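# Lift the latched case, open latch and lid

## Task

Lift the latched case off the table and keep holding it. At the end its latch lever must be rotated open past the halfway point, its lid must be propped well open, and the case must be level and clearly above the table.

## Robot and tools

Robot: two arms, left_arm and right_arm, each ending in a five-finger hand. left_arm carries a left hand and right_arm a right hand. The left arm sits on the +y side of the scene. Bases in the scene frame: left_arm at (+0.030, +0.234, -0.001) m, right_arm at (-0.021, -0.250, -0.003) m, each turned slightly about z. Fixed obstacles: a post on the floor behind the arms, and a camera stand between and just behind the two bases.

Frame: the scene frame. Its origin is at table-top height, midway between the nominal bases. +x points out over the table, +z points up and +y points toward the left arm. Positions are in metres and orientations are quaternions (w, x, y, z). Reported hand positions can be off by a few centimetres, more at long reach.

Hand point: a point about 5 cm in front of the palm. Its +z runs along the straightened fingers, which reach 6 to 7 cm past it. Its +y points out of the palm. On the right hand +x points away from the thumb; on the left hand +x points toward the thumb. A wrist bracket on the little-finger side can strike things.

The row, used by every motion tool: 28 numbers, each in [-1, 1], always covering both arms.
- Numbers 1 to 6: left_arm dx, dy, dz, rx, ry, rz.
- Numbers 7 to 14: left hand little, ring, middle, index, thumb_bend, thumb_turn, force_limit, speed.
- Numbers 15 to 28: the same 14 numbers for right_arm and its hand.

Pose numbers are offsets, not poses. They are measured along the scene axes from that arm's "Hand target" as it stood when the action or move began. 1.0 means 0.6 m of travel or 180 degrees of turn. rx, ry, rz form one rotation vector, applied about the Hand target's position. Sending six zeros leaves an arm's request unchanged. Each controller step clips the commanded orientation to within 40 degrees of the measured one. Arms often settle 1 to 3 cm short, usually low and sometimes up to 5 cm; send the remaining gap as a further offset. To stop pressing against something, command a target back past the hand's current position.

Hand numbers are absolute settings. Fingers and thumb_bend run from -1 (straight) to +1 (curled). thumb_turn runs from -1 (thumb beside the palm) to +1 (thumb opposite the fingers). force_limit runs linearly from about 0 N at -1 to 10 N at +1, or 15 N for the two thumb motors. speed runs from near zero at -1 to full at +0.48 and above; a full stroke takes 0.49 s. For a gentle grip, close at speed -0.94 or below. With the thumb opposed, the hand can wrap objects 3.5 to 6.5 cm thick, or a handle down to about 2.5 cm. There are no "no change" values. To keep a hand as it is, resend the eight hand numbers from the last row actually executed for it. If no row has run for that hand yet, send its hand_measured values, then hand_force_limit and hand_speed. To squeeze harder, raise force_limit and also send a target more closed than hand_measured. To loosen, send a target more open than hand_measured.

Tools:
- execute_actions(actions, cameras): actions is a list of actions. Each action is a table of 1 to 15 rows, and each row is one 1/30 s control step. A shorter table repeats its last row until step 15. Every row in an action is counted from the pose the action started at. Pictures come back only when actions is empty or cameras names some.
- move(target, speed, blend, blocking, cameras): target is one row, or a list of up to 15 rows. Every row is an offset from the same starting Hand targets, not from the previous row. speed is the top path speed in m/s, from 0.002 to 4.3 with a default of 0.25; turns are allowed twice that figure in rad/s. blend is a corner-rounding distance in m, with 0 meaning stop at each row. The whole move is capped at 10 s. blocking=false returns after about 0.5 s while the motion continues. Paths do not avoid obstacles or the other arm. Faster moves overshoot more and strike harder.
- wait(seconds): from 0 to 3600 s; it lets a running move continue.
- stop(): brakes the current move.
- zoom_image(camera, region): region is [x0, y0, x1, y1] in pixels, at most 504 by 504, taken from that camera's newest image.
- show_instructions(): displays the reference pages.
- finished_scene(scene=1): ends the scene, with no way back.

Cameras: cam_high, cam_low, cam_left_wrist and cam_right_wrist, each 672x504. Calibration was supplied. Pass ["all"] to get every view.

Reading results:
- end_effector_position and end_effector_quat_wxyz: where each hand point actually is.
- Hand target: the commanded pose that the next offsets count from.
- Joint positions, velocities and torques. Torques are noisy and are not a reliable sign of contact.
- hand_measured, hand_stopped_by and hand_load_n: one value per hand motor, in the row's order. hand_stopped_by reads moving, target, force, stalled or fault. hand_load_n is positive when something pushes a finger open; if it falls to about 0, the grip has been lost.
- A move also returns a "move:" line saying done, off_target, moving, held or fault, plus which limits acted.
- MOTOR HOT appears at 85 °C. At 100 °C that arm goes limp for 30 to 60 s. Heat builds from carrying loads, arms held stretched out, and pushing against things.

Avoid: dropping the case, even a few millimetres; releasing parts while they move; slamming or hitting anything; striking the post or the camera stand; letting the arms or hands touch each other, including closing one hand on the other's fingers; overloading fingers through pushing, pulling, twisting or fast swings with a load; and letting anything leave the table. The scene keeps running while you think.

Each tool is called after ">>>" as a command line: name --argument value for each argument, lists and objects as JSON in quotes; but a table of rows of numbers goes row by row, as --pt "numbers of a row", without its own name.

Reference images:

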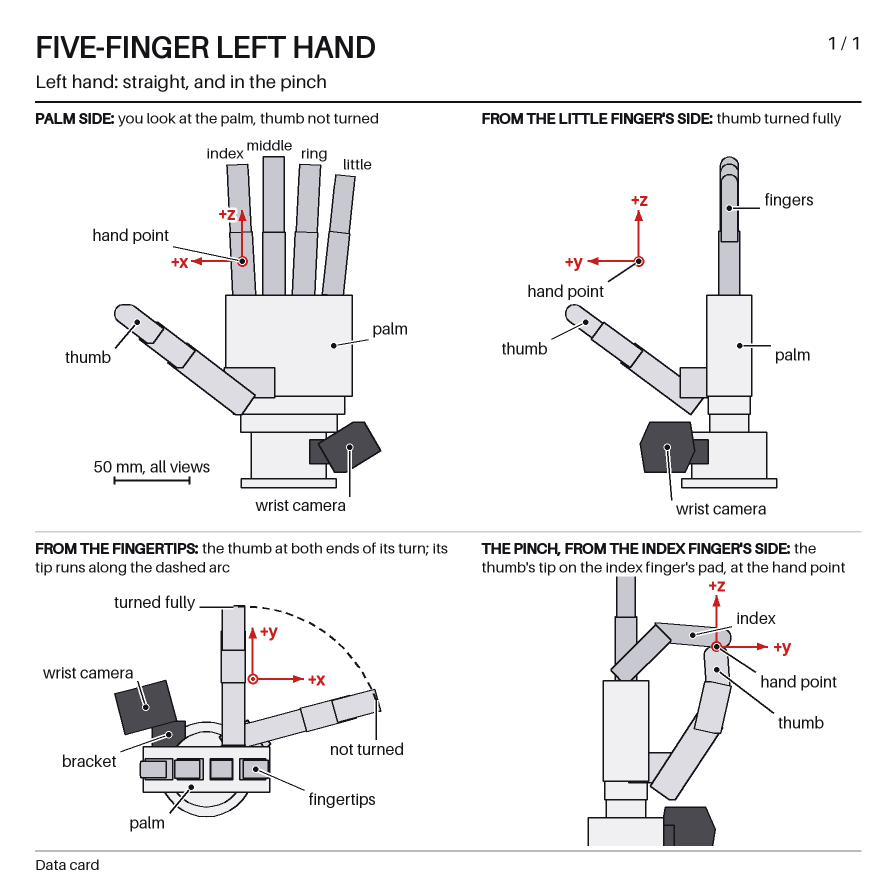

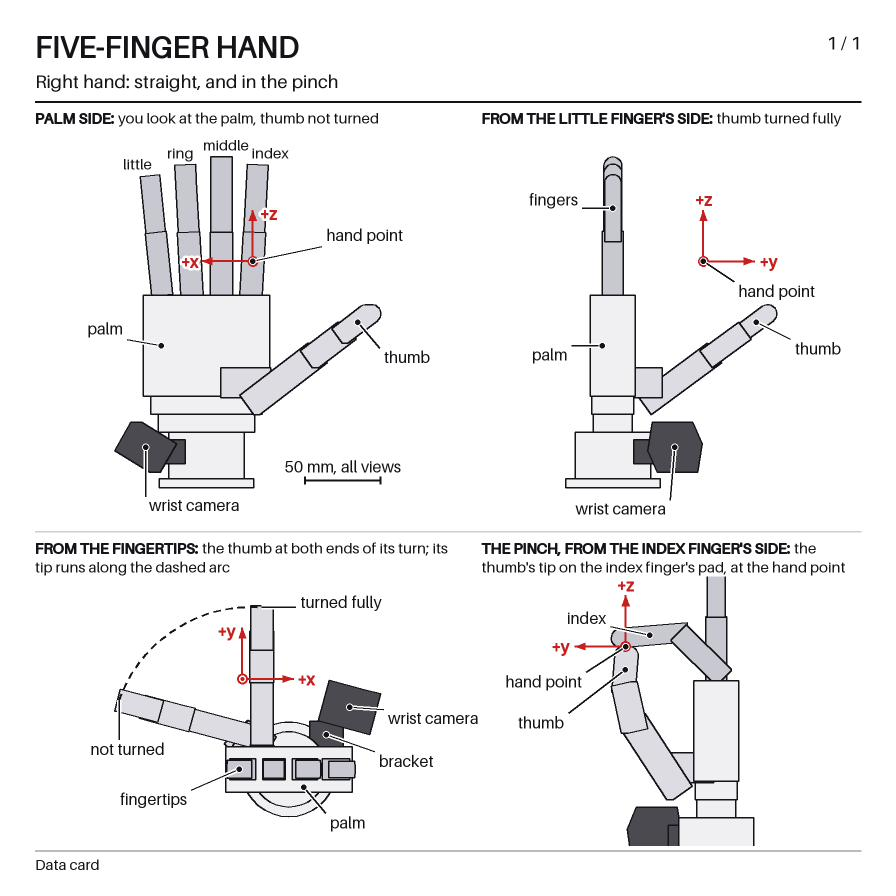

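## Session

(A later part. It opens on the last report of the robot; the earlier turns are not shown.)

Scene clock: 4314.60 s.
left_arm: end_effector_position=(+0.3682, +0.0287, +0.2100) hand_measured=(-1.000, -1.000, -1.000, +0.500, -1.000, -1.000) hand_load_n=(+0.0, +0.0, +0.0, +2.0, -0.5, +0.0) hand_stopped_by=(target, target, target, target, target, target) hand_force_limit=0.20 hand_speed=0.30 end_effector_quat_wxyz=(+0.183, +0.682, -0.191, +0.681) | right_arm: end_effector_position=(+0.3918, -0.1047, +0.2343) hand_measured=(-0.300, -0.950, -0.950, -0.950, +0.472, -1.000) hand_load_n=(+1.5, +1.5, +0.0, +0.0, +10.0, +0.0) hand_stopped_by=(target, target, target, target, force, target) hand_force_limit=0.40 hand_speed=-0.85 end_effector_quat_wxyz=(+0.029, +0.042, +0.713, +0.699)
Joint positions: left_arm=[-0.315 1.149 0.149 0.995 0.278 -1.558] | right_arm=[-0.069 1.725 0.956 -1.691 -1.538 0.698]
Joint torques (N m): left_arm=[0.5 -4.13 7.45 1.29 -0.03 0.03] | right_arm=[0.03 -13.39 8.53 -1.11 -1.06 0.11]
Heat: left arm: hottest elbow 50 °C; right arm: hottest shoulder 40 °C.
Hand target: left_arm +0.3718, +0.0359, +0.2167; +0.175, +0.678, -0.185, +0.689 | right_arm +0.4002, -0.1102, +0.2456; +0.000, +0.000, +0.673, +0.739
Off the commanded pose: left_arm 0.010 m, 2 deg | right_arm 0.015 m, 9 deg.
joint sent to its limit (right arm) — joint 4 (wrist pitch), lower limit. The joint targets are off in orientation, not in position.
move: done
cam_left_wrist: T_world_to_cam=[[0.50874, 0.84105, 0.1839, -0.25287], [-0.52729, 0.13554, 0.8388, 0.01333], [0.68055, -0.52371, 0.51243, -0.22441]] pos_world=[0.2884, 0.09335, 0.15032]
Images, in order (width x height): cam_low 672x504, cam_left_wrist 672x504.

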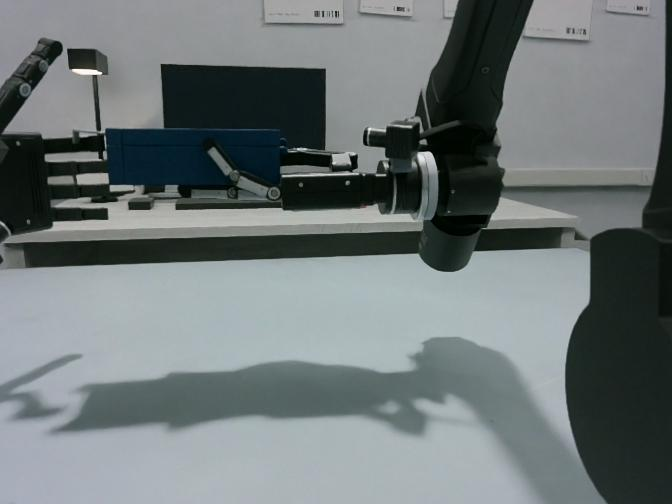

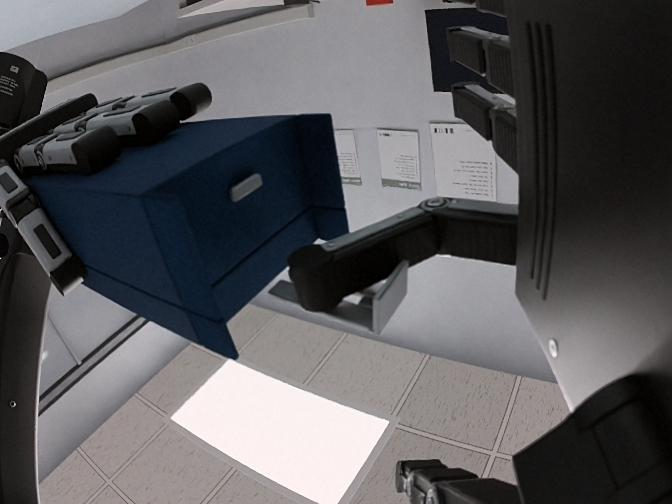

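>>> move --pt "0.0 0.0 0.02 0 0 0 -1 -1 -1 0.5 -1 -1 0.2 0.3 0 0 0 0 0 0 -0.3 -0.95 -0.95 -0.95 0.6 -1 0.4 -0.85" --speed 0.05 --cameras '["cam_left_wrist","cam_low"]'

>>> zoom_image --camera "cam_low" --region '[60, 90, 280, 230]'

Scene clock: 4318.67 s.
left_arm: end_effector_position=(+0.3650, +0.0299, +0.2122) hand_measured=(-1.000, -1.000, -1.000, +0.500, -1.000, -1.000) hand_load_n=(+0.0, +0.0, +0.0, +2.0, +0.0, +0.0) hand_stopped_by=(target, target, target, target, target, target) hand_force_limit=0.20 hand_speed=0.30 end_effector_quat_wxyz=(+0.182, +0.690, -0.192, +0.674) | right_arm: end_effector_position=(+0.3909, -0.1032, +0.2341) hand_measured=(-0.300, -0.950, -0.950, -0.950, +0.472, -1.000) hand_load_n=(+0.0, +0.0, +0.0, +0.0, +10.5, +0.0) hand_stopped_by=(target, target, target, target, force, target) hand_force_limit=0.40 hand_speed=-0.85 end_effector_quat_wxyz=(+0.027, +0.040, +0.714, +0.698)
Joint positions: left_arm=[-0.313 1.076 0.149 0.899 0.278 -1.555] | right_arm=[-0.066 1.725 0.956 -1.691 -1.535 0.698]
Joint torques (N m): left_arm=[0.38 -4.07 9.2 1.51 -0.02 -0.02] | right_arm=[-0.32 -13.33 8.49 -1.18 -1.17 0.12]
Heat: left arm: hottest elbow 50 °C; right arm: hottest shoulder 40 °C.
Hand target: left_arm +0.3718, +0.0358, +0.2288; +0.176, +0.678, -0.185, +0.689 | right_arm +0.4002, -0.1101, +0.2456; +0.000, +0.000, +0.673, +0.739
Off the commanded pose: left_arm 0.019 m, 3 deg | right_arm 0.016 m, 9 deg.
joint sent to its limit (right arm) — joint 4 (wrist pitch), lower limit. The joint targets are off in orientation, not in position.
move: off_target (left_arm)
cam_left_wrist: T_world_to_cam=[[0.51151, 0.83995, 0.18123, -0.25311], [-0.51039, 0.12732, 0.85047, 0.00109], [0.69127, -0.52752, 0.49383, -0.22258]] pos_world=[0.28389, 0.09505, 0.15486]
Images, in order (width x height): cam_low 672x504, cam_left_wrist 672x504.

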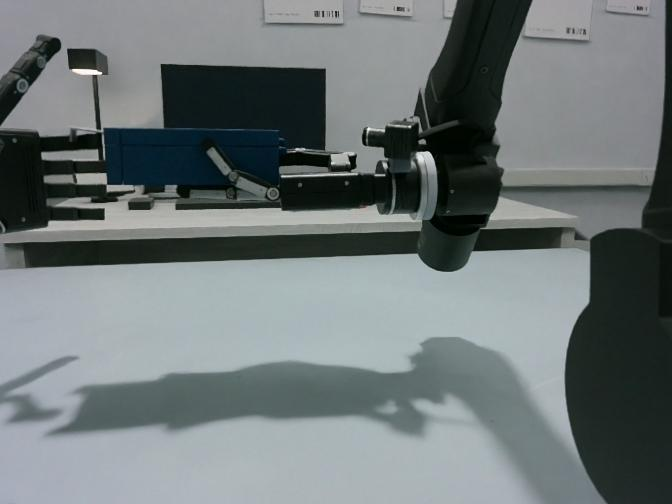

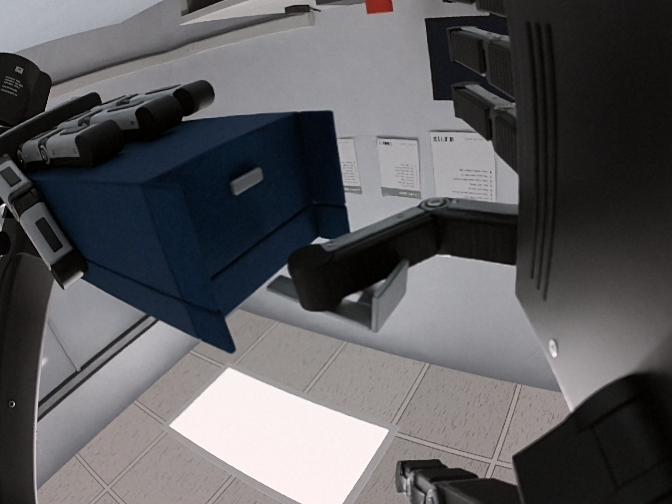

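Scaled by 2.291 from the camera's image (finer frame: 960x720).

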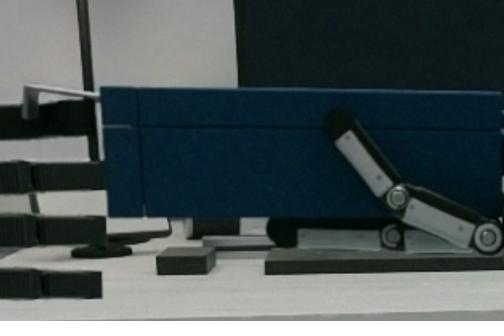

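>>> move --pt "0.0 0.0 0.02 0 0 0 -1 -1 -1 0.5 -1 -1 0.2 0.3 0 0 0 0 0 0 -0.3 -0.95 -0.95 -0.95 0.6 -1 0.4 -0.85" --speed 0.04 --cameras '["cam_left_wrist","cam_low"]'

>>> zoom_image --camera "cam_low" --region '[60, 90, 280, 230]'

Scene clock: 4324.40 s.
left_arm: end_effector_position=(+0.3613, +0.0311, +0.2144) hand_measured=(-1.000, -1.000, -1.000, +0.500, -1.000, -1.000) hand_load_n=(+0.0, +0.0, +0.0, +3.0, +0.0, +0.0) hand_stopped_by=(target, target, target, target, target, target) hand_force_limit=0.20 hand_speed=0.30 end_effector_quat_wxyz=(+0.180, +0.697, -0.193, +0.667) | right_arm: end_effector_position=(+0.3898, -0.1014, +0.2343) hand_measured=(-0.300, -0.950, -0.950, -0.950, +0.472, -1.000) hand_load_n=(+0.0, +0.5, +0.0, +0.0, +12.0, +0.0) hand_stopped_by=(target, target, target, target, force, target) hand_force_limit=0.40 hand_speed=-0.85 end_effector_quat_wxyz=(+0.026, +0.037, +0.715, +0.698)
Joint positions: left_arm=[-0.313 1.008 0.149 0.811 0.278 -1.552] | right_arm=[-0.062 1.723 0.956 -1.691 -1.532 0.698]
Joint torques (N m): left_arm=[0.38 -3.43 11 1.42 -0.01 -0.04] | right_arm=[-0.44 -13.16 8.47 -1.1 -1.29 0.11]
Heat: left arm: hottest elbow 50 °C; right arm: hottest shoulder 40 °C.
Hand target: left_arm +0.3718, +0.0359, +0.2406; +0.175, +0.678, -0.185, +0.689 | right_arm +0.4002, -0.1101, +0.2456; +0.000, +0.000, +0.673, +0.739
Off the commanded pose: left_arm 0.029 m, 4 deg | right_arm 0.018 m, 8 deg.
joint sent to its limit (right arm) — joint 4 (wrist pitch), lower limit. The joint targets are off in orientation, not in position.
move: off_target (left_arm)
cam_left_wrist: T_world_to_cam=[[0.5142, 0.8389, 0.17846, -0.25299], [-0.49505, 0.12039, 0.86048, -0.01015], [0.70037, -0.53081, 0.4772, -0.22006]] pos_world=[0.27919, 0.09665, 0.1589]
Images, in order (width x height): cam_low 672x504, cam_left_wrist 672x504.

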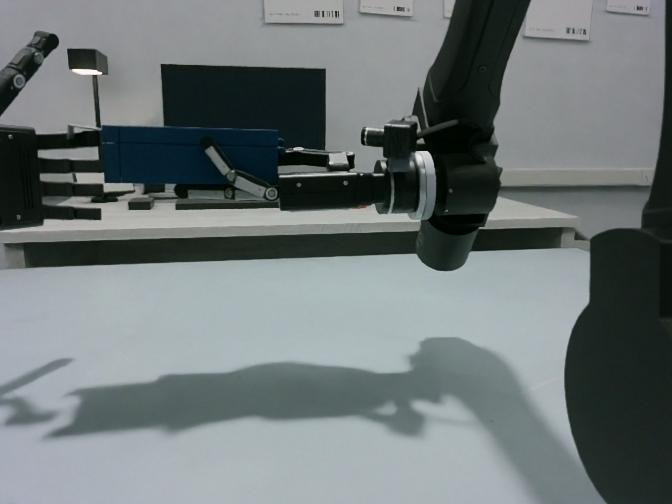

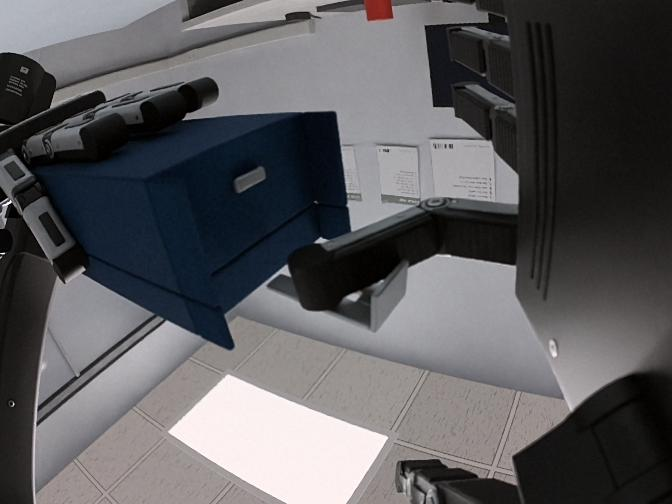

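Scaled by 2.291 from the camera's image (finer frame: 960x720).

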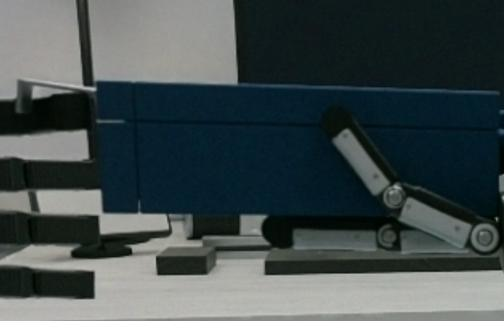

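>>> zoom_image --camera "cam_low" --region '[60, 110, 160, 190]'

>>> zoom_image --camera "cam_left_wrist" --region '[180, 160, 420, 380]'

Scaled by 5.040 from the camera's image (finer frame: 960x720).

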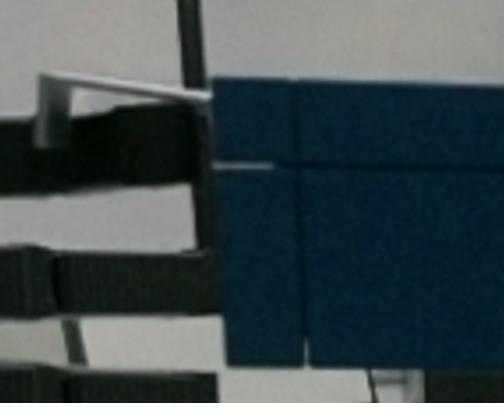

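Scaled by 2.100 from the camera's image (finer frame: 960x720).

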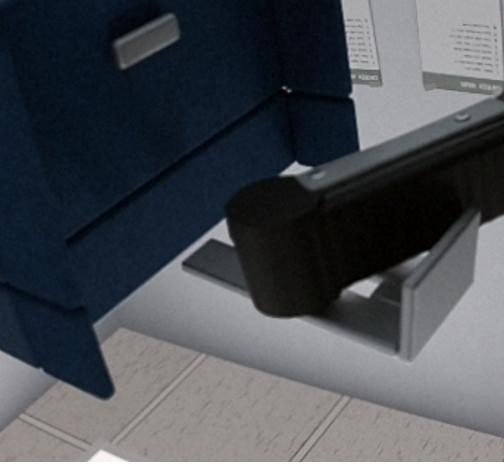

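>>> move --pt "0.0 -0.005 0.025 0 0 0 -1 -1 -1 0.5 -1 -1 0.2 0.3 0 0 0 0 0 0 -0.3 -0.95 -0.95 -0.95 0.6 -1 0.4 -0.85" --speed 0.04 --cameras '["cam_low","cam_high"]'

>>> zoom_image --camera "cam_low" --region '[60, 90, 280, 230]'

Scene clock: 4353.03 s.
left_arm: end_effector_position=(+0.3605, +0.0328, +0.2345) hand_measured=(-1.000, -1.000, -1.000, +0.500, -1.000, -1.000) hand_load_n=(+0.0, +0.0, +0.0, +0.0, +0.0, +0.0) hand_stopped_by=(target, target, target, target, target, target) hand_force_limit=0.20 hand_speed=0.30 end_effector_quat_wxyz=(+0.177, +0.689, -0.191, +0.676) | right_arm: end_effector_position=(+0.3920, -0.1046, +0.2358) hand_measured=(-0.300, -0.950, -0.950, -0.950, +0.472, -1.000) hand_load_n=(+0.5, +1.5, +0.0, +0.0, +9.5, +0.0) hand_stopped_by=(target, target, target, target, force, target) hand_force_limit=0.40 hand_speed=-0.85 end_effector_quat_wxyz=(+0.030, +0.042, +0.712, +0.700)
Joint positions: left_arm=[-0.313 0.917 0.168 0.725 0.27 -1.55] | right_arm=[-0.068 1.723 0.956 -1.692 -1.541 0.699]
Joint torques (N m): left_arm=[-0.73 -1.73 12.31 1.1 -0.18 -0.06] | right_arm=[-0.21 -13.16 8.49 -1.1 -0.88 0.12]
Heat: left arm: hottest elbow 53 °C; right arm: hottest shoulder 38 °C.
Hand target: left_arm +0.3719, +0.0329, +0.2559; +0.175, +0.678, -0.185, +0.689 | right_arm +0.4002, -0.1100, +0.2455; +0.000, +0.000, +0.673, +0.739
Off the commanded pose: left_arm 0.024 m, 2 deg | right_arm 0.014 m, 9 deg.
joint sent to its limit (right arm) — joint 4 (wrist pitch), lower limit. The joint targets are off in orientation, not in position.
move: off_target (left_arm)
Images, in order (width x height): cam_high 672x504, cam_low 672x504.

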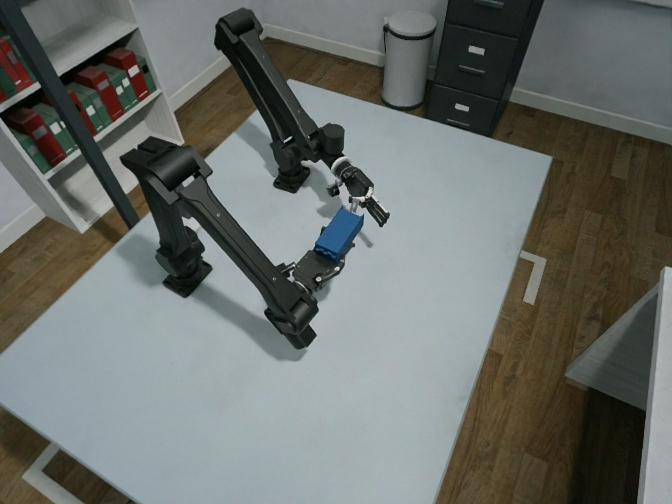

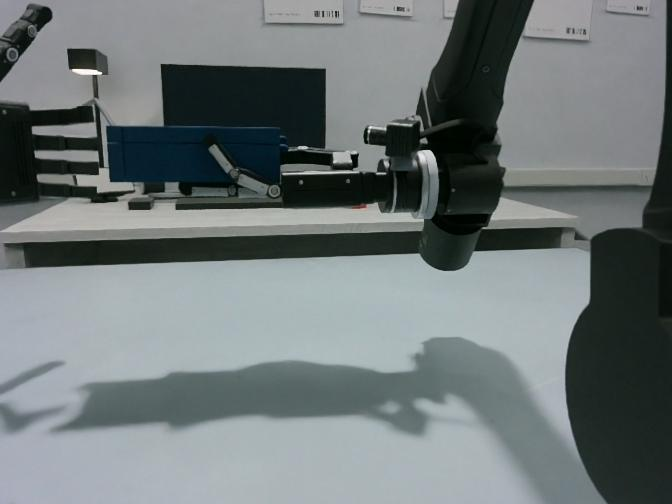

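Scaled by 2.291 from the camera's image (finer frame: 960x720).

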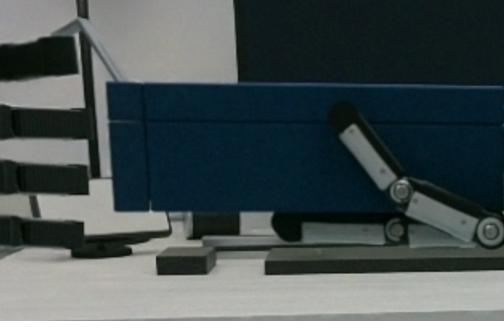

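>>> execute_actions --actions '[]' --cameras '["cam_left_wrist","cam_low","cam_high","cam_right_wrist"]'

>>> zoom_image --camera "cam_left_wrist" --region '[180, 160, 420, 380]'

>>> zoom_image --camera "cam_low" --region '[60, 80, 160, 160]'

>>> zoom_image --camera "cam_high" --region '[320, 170, 400, 250]'

Scene clock: 4374.87 s.
left_arm: end_effector_position=(+0.3605, +0.0328, +0.2345) hand_measured=(-1.000, -1.000, -1.000, +0.500, -1.000, -1.000) hand_load_n=(+0.0, +0.0, +0.0, +0.0, +0.0, -0.5) hand_stopped_by=(target, target, target, target, target, target) hand_force_limit=0.20 hand_speed=0.30 end_effector_quat_wxyz=(+0.177, +0.689, -0.191, +0.676) | right_arm: end_effector_position=(+0.3920, -0.1046, +0.2358) hand_measured=(-0.300, -0.950, -0.950, -0.950, +0.472, -1.000) hand_load_n=(+0.0, +1.5, +0.0, +0.0, +9.0, +0.0) hand_stopped_by=(target, target, target, target, force, target) hand_force_limit=0.40 hand_speed=-0.85 end_effector_quat_wxyz=(+0.030, +0.042, +0.712, +0.700)
Joint positions: left_arm=[-0.313 0.917 0.168 0.725 0.27 -1.55] | right_arm=[-0.068 1.723 0.956 -1.692 -1.541 0.699]
Joint velocities: within noise
Joint torques (N m): left_arm=[-0.67 -1.73 12.38 1.13 -0.18 -0.06] | right_arm=[0.09 -13.33 8.47 -1.14 -0.88 0.1]
Motor temperatures (°C): left_arm=[28 29 61 23 27 24] | right_arm=[26 37 39 26 29 24]
Heat: left arm: hottest elbow 61 °C; right arm: hottest elbow 39 °C.
Hand target: left_arm +0.3719, +0.0329, +0.2559; +0.175, +0.678, -0.185, +0.689 | right_arm +0.4002, -0.1100, +0.2455; +0.000, +0.000, +0.673, +0.739
Off the commanded pose: left_arm 0.024 m, 2 deg | right_arm 0.014 m, 9 deg.
camera_calibration:
cam_left_wrist: T_world_to_cam=[[0.50284, 0.84385, 0.18729, -0.25559], [-0.51648, 0.11957, 0.84791, -0.01746], [0.69311, -0.52309, 0.49595, -0.23023]] pos_world=[0.27908, 0.09733, 0.17686]
cam_right_wrist: T_world_to_cam=[[-0.20644, 0.0354, 0.97782, -0.14576], [0.82877, -0.5249, 0.19398, -0.41443], [0.52012, 0.85043, 0.07903, -0.01285]] pos_world=[0.32006, -0.20145, 0.22393]

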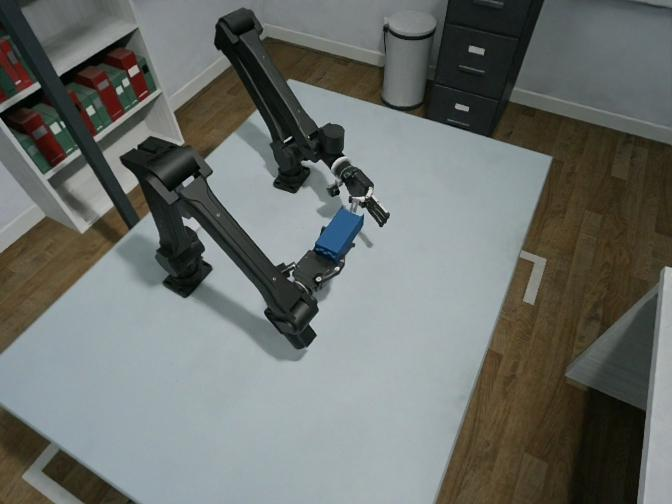

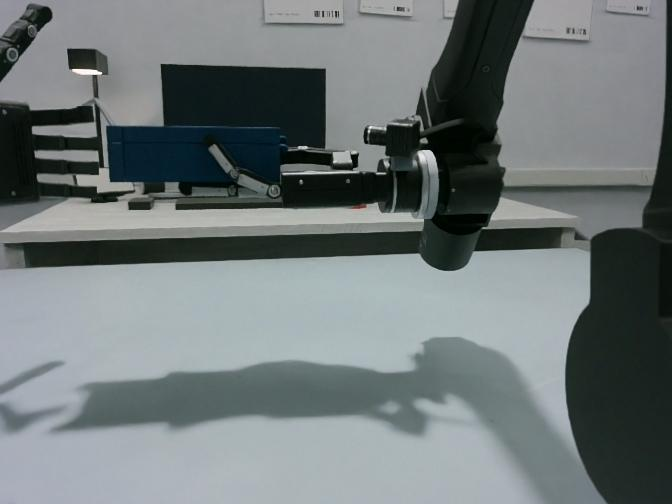

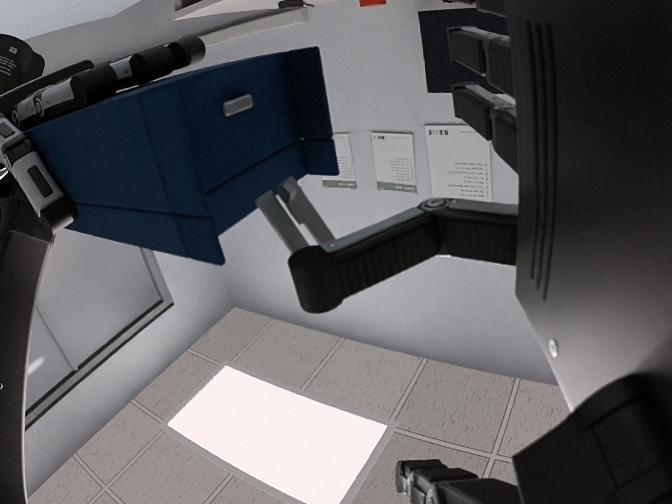

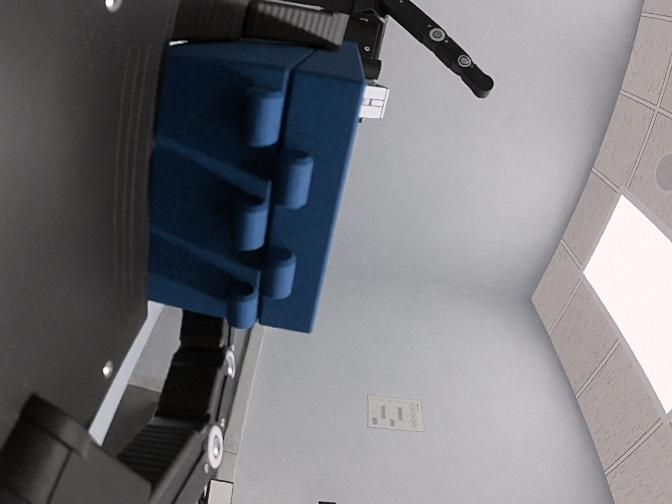

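Scaled by 2.100 from the camera's image (finer frame: 960x720).

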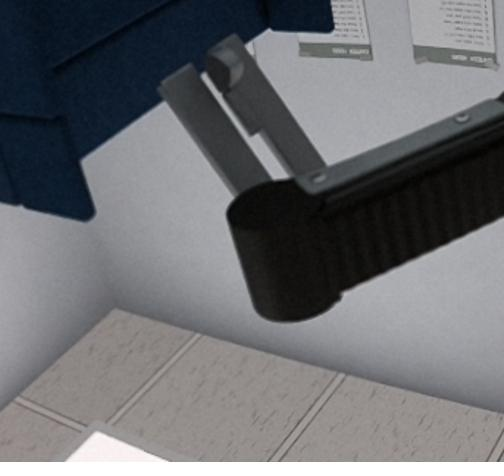

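Scaled by 5.040 from the camera's image (finer frame: 960x720).

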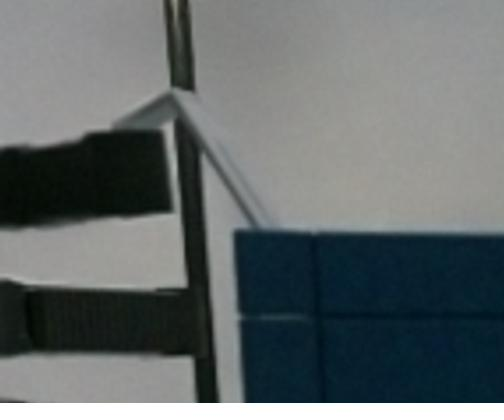

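Scaled by 6.300 from the camera's image (finer frame: 960x720).

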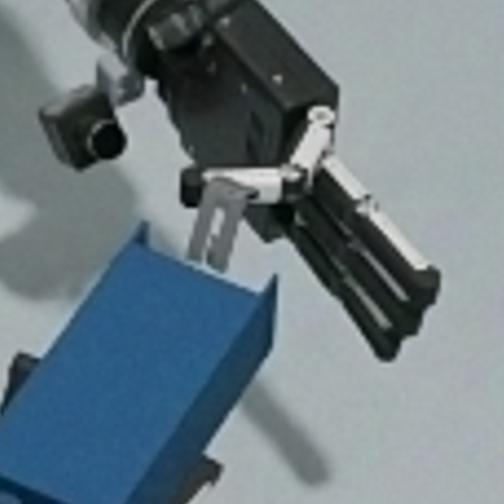

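>>> move --pt "0.0 -0.015 0.025 0 0 0 -1 -1 -1 0.5 -1 -1 0.2 0.3 0 0 0 0 0 0 -0.3 -0.95 -0.95 -0.95 0.6 -1 0.4 -0.85" --speed 0.04 --cameras '["cam_low","cam_left_wrist"]'

>>> zoom_image --camera "cam_low" --region '[60, 60, 280, 200]'

Scene clock: 4397.30 s.
left_arm: end_effector_position=(+0.3640, +0.0316, +0.2382) hand_measured=(-1.000, -1.000, -1.000, +0.500, -1.000, -1.000) hand_load_n=(+0.0, +0.0, +0.0, +0.0, +0.0, +0.0) hand_stopped_by=(target, target, target, target, target, target) hand_force_limit=0.20 hand_speed=0.30 end_effector_quat_wxyz=(+0.169, +0.700, -0.184, +0.669) | right_arm: end_effector_position=(+0.3925, -0.1049, +0.2362) hand_measured=(-0.300, -0.950, -0.950, -0.950, +0.472, -1.000) hand_load_n=(+0.0, +0.0, +0.0, +0.0, +9.5, +0.0) hand_stopped_by=(target, target, target, target, force, target) hand_force_limit=0.40 hand_speed=-0.85 end_effector_quat_wxyz=(+0.031, +0.043, +0.712, +0.701)
Joint positions: left_arm=[-0.332 0.874 0.187 0.638 0.23 -1.55] | right_arm=[-0.068 1.723 0.956 -1.692 -1.545 0.699]
Joint torques (N m): left_arm=[-2.67 -2.26 13.65 1.32 -0.15 -0.06] | right_arm=[-0.26 -13.16 8.51 -1.13 -0.74 0.12]
Motor temperatures (°C): left_arm=[28 29 65 23 27 24] | right_arm=[26 37 39 26 29 24]
Heat: left arm: hottest elbow 65 °C; right arm: hottest elbow 39 °C.
Hand target: left_arm +0.3718, +0.0238, +0.2709; +0.176, +0.678, -0.185, +0.689 | right_arm +0.4002, -0.1100, +0.2455; +0.000, +0.000, +0.673, +0.739
Off the commanded pose: left_arm 0.035 m, 3 deg | right_arm 0.013 m, 9 deg.
joint sent to its limit (right arm) — joint 4 (wrist pitch), lower limit. The joint targets are off in orientation, not in position.
move: off_target (left_arm)
cam_left_wrist: T_world_to_cam=[[0.48942, 0.85277, 0.18237, -0.25132], [-0.49901, 0.10236, 0.86053, -0.02749], [0.71516, -0.51216, 0.47564, -0.23865]] pos_world=[0.27995, 0.0949, 0.183]

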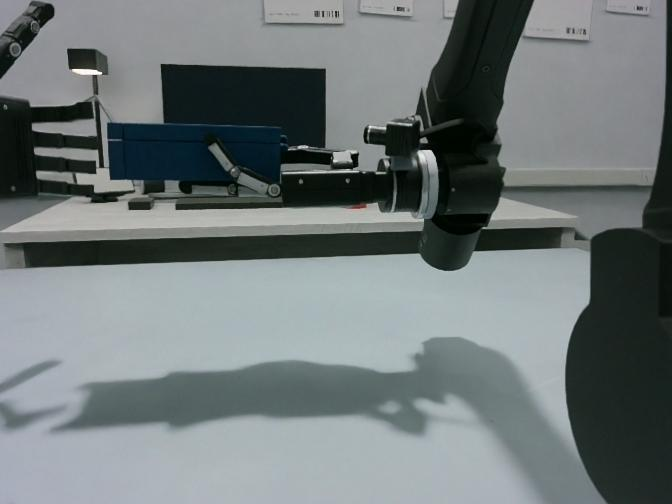

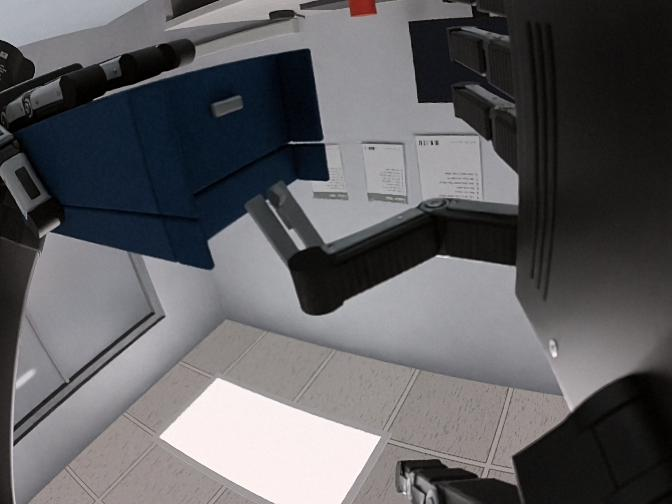

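Scaled by 2.291 from the camera's image (finer frame: 960x720).

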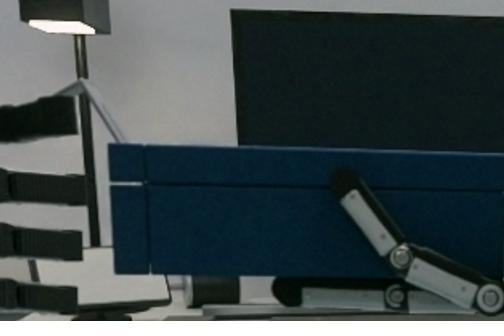

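>>> move --pt "0.0 0.005 -0.03 0 0 0 -1 -1 -1 0.5 -1 -1 0.2 0.3 0 0 0 0 0 0 -0.3 -0.95 -0.95 -0.95 0.6 -1 0.4 -0.85" --pt "0.0 0.005 -0.03 0 0 0 -1 -1 -1 0.5 -1 -1 0.2 0.3 0 0 0 0 0 0 -0.6 -0.95 -0.95 -0.95 0.6 -1 0.4 -0.7" --speed 0.05 --cameras '["cam_low","cam_high"]'

>>> zoom_image --camera "cam_low" --region '[60, 80, 280, 220]'

>>> zoom_image --camera "cam_high" --region '[300, 180, 400, 280]'

Scene clock: 4416.17 s.
left_arm: end_effector_position=(+0.3672, +0.0297, +0.2405) hand_measured=(-1.000, -1.000, -1.000, +0.500, -1.000, -1.000) hand_load_n=(+0.0, +0.0, +0.0, +0.0, +0.0, +0.0) hand_stopped_by=(target, target, target, target, target, target) hand_force_limit=0.20 hand_speed=0.30 end_effector_quat_wxyz=(+0.171, +0.688, -0.186, +0.680) | right_arm: end_effector_position=(+0.3926, -0.1049, +0.2362) hand_measured=(-0.600, -0.950, -0.950, -0.950, +0.472, -1.000) hand_load_n=(+0.0, +1.0, +0.0, +0.0, +9.0, +0.0) hand_stopped_by=(target, target, target, target, force, target) hand_force_limit=0.40 hand_speed=-0.70 end_effector_quat_wxyz=(+0.031, +0.043, +0.712, +0.701)
Joint positions: left_arm=[-0.332 0.928 0.187 0.725 0.235 -1.55] | right_arm=[-0.068 1.723 0.956 -1.692 -1.545 0.7]
Joint torques (N m): left_arm=[-1.55 -0.85 10.85 1.99 0.1 -0.05] | right_arm=[-0.26 -12.92 8.57 -1.16 -0.73 0.1]
Motor temperatures (°C): left_arm=[28 28 66 23 27 24] | right_arm=[26 36 39 26 28 24]
Heat: left arm: hottest elbow 66 °C; right arm: hottest elbow 39 °C.
Hand target: left_arm +0.3718, +0.0268, +0.2529; +0.176, +0.678, -0.185, +0.689 | right_arm +0.4002, -0.1100, +0.2455; +0.000, +0.000, +0.673, +0.739
Off the commanded pose: left_arm 0.014 m, 2 deg | right_arm 0.013 m, 9 deg.
joint sent to its limit (right arm) — joint 4 (wrist pitch), lower limit. The joint targets are off in orientation, not in position.
move: off_target (left_arm); target 2's new numbers were sent with right_arm's hand 0.013 m and 9 deg from that target
Images, in order (width x height): cam_high 672x504, cam_low 672x504.

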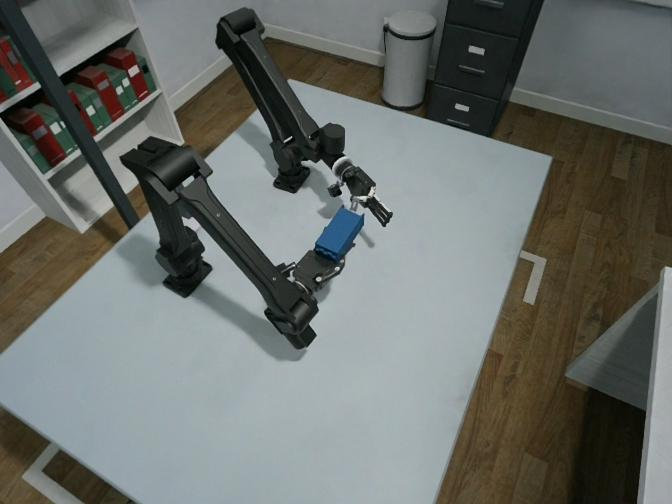

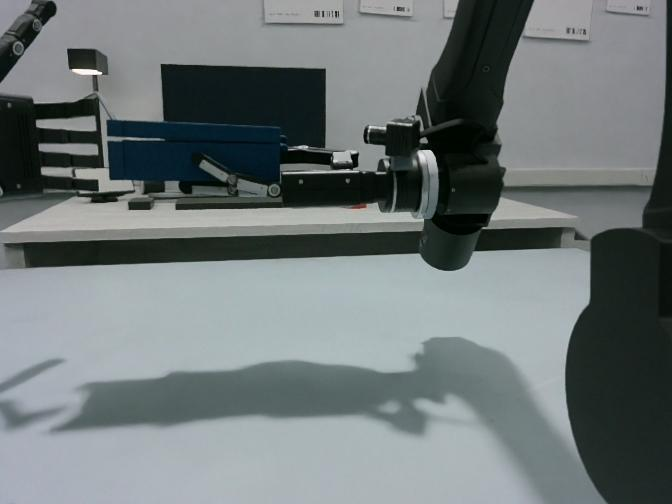

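Scaled by 2.291 from the camera's image (finer frame: 960x720).

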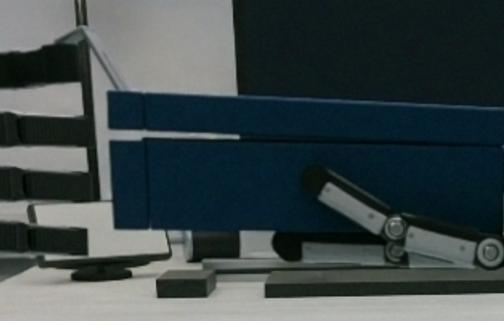

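Scaled by 5.040 from the camera's image (finer frame: 960x720).

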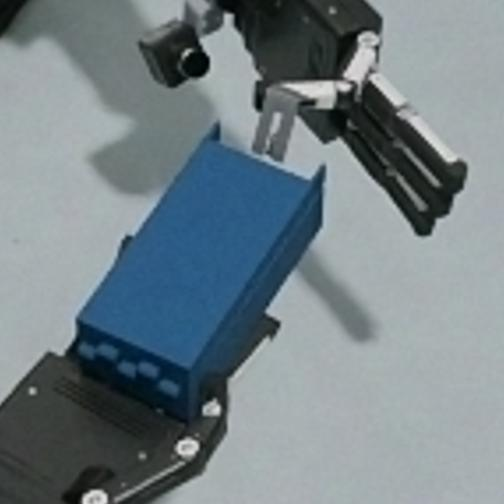

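>>> move --pt "0.0 -0.015 0.06 0 0 0 -1 -1 -1 0.5 -1 -1 0.2 0.3 0 0 0 0 0 0 -0.6 -0.95 -0.95 -0.95 0.6 -1 0.4 -0.7" --speed 0.05 --cameras '["cam_low","cam_left_wrist"]'

>>> zoom_image --camera "cam_low" --region '[60, 50, 310, 220]'

Scene clock: 4420.90 s.
left_arm: end_effector_position=(+0.3654, +0.0250, +0.2581) hand_measured=(-1.000, -1.000, -1.000, +0.500, -1.000, -1.000) hand_load_n=(+0.0, +0.0, +0.0, +0.0, +0.0, +0.0) hand_stopped_by=(target, target, target, target, target, target) hand_force_limit=0.20 hand_speed=0.30 end_effector_quat_wxyz=(+0.169, +0.697, -0.185, +0.672) | right_arm: end_effector_position=(+0.3926, -0.1049, +0.2362) hand_measured=(-0.600, -0.950, -0.950, -0.950, +0.472, -1.000) hand_load_n=(+0.0, +0.5, +0.0, +0.0, +8.5, +0.0) hand_stopped_by=(target, target, target, target, force, target) hand_force_limit=0.40 hand_speed=-0.70 end_effector_quat_wxyz=(+0.031, +0.043, +0.712, +0.701)
Joint positions: left_arm=[-0.36 0.819 0.226 0.553 0.204 -1.55] | right_arm=[-0.068 1.723 0.956 -1.692 -1.545 0.7]
Joint torques (N m): left_arm=[-2.43 -1.9 14.05 1.13 -0.16 -0.05] | right_arm=[-0.09 -13.33 8.49 -1.11 -0.74 0.11]
Motor temperatures (°C): left_arm=[28 28 66 23 27 24] | right_arm=[26 36 39 26 28 24]
Heat: left arm: hottest elbow 66 °C; right arm: hottest elbow 39 °C.
Hand target: left_arm +0.3718, +0.0179, +0.2887; +0.175, +0.678, -0.185, +0.689 | right_arm +0.4002, -0.1100, +0.2455; +0.000, +0.000, +0.673, +0.739
Off the commanded pose: left_arm 0.032 m, 3 deg | right_arm 0.013 m, 9 deg.
joint sent to its limit (right arm) — joint 4 (wrist pitch), lower limit. The joint targets are off in orientation, not in position.
move: off_target (left_arm)
cam_left_wrist: T_world_to_cam=[[0.48919, 0.85224, 0.1854, -0.25074], [-0.50605, 0.10421, 0.85619, -0.03955], [0.71036, -0.51266, 0.48226, -0.25243]] pos_world=[0.28196, 0.08841, 0.20209]

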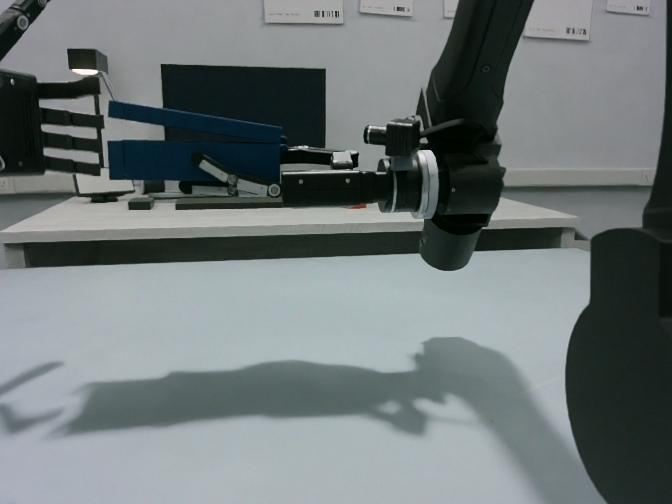

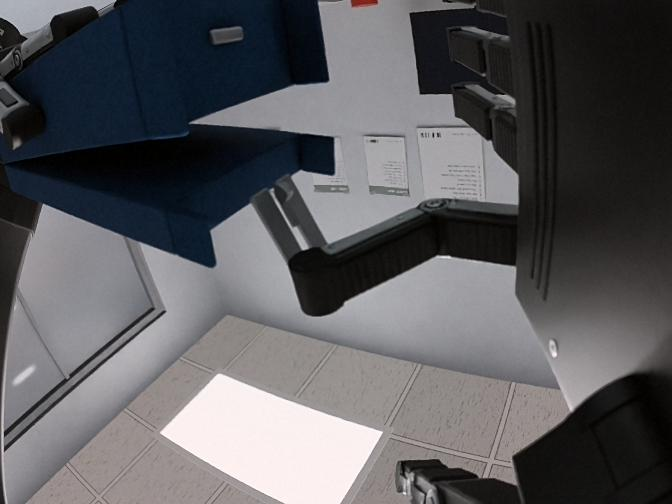

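Scaled by 2.016 from the camera's image (finer frame: 960x720).

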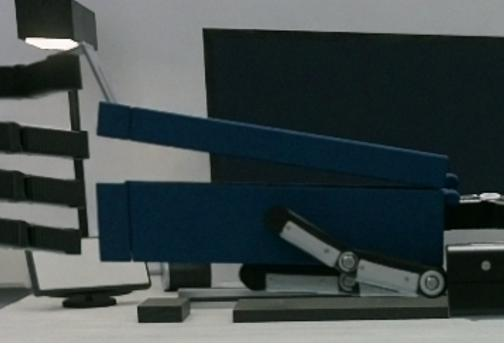

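>>> move --pt "0.0 -0.033 0.07 0 0 0 -1 -1 -1 0.5 -1 -1 0.2 0.3 0 0 0 0 0 0 -0.6 -0.95 -0.95 -0.95 0.6 -1 0.4 -0.7" --speed 0.06 --cameras '["cam_low","cam_left_wrist"]'

>>> zoom_image --camera "cam_low" --region '[60, 30, 310, 220]'

Scene clock: 4429.90 s.
left_arm: end_effector_position=(+0.3674, +0.0051, +0.2962) hand_measured=(-1.000, -1.000, -1.000, +0.500, -1.000, -1.000) hand_load_n=(+0.0, +0.0, +0.0, -0.5, +0.0, +0.0) hand_stopped_by=(target, target, target, target, target, target) hand_force_limit=0.20 hand_speed=0.30 end_effector_quat_wxyz=(+0.168, +0.697, -0.187, +0.671) | right_arm: end_effector_position=(+0.3927, -0.1049, +0.2361) hand_measured=(-0.600, -0.950, -0.950, -0.950, +0.472, -1.000) hand_load_n=(+0.0, +0.5, +0.0, +0.0, +9.0, +0.0) hand_stopped_by=(target, target, target, target, force, target) hand_force_limit=0.40 hand_speed=-0.70 end_effector_quat_wxyz=(+0.030, +0.044, +0.711, +0.701)
Joint positions: left_arm=[-0.445 0.751 0.321 0.387 0.119 -1.55] | right_arm=[-0.068 1.723 0.956 -1.692 -1.545 0.702]
Joint torques (N m): left_arm=[-2.49 -1.55 15.19 1.21 -0.21 -0.04] | right_arm=[-0.21 -12.98 8.49 -1.09 -0.74 0.11]
Motor temperatures (°C): left_arm=[28 28 66 23 27 24] | right_arm=[26 36 39 26 28 24]
Heat: left arm: hottest elbow 66 °C; right arm: hottest elbow 39 °C.
Hand target: left_arm +0.3718, -0.0019, +0.3309; +0.175, +0.678, -0.185, +0.689 | right_arm +0.4002, -0.1100, +0.2455; +0.000, +0.000, +0.673, +0.739
Off the commanded pose: left_arm 0.036 m, 3 deg | right_arm 0.013 m, 9 deg.
joint sent to its limit (right arm) — joint 4 (wrist pitch), lower limit. The joint targets are off in orientation, not in position.
move: off_target (left_arm)
cam_left_wrist: T_world_to_cam=[[0.49039, 0.85092, 0.18829, -0.2431], [-0.50478, 0.1012, 0.8573, -0.06989], [0.71044, -0.51545, 0.47915, -0.28155]] pos_world=[0.28396, 0.06881, 0.2406]

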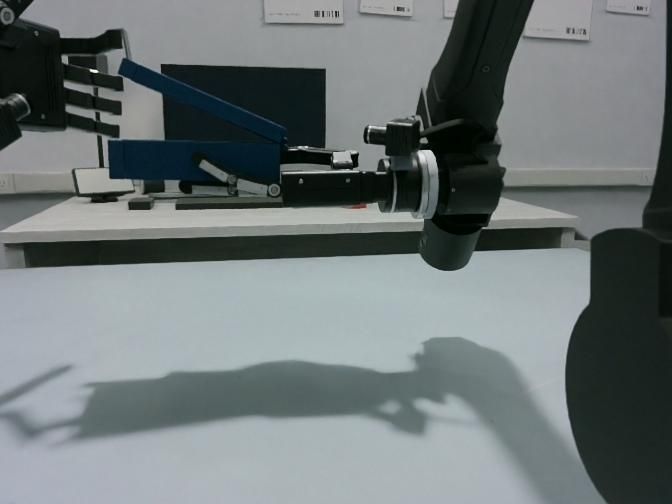

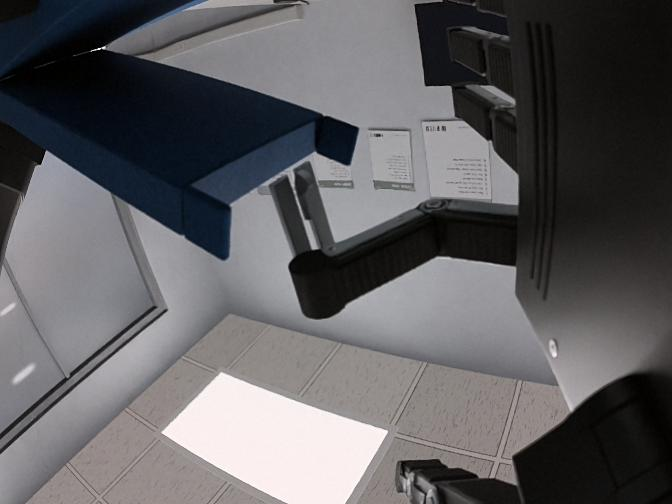

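Scaled by 2.016 from the camera's image (finer frame: 960x720).

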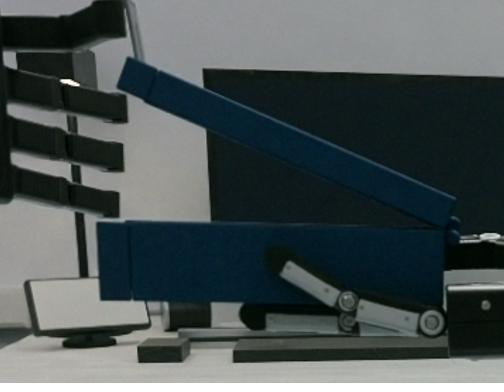

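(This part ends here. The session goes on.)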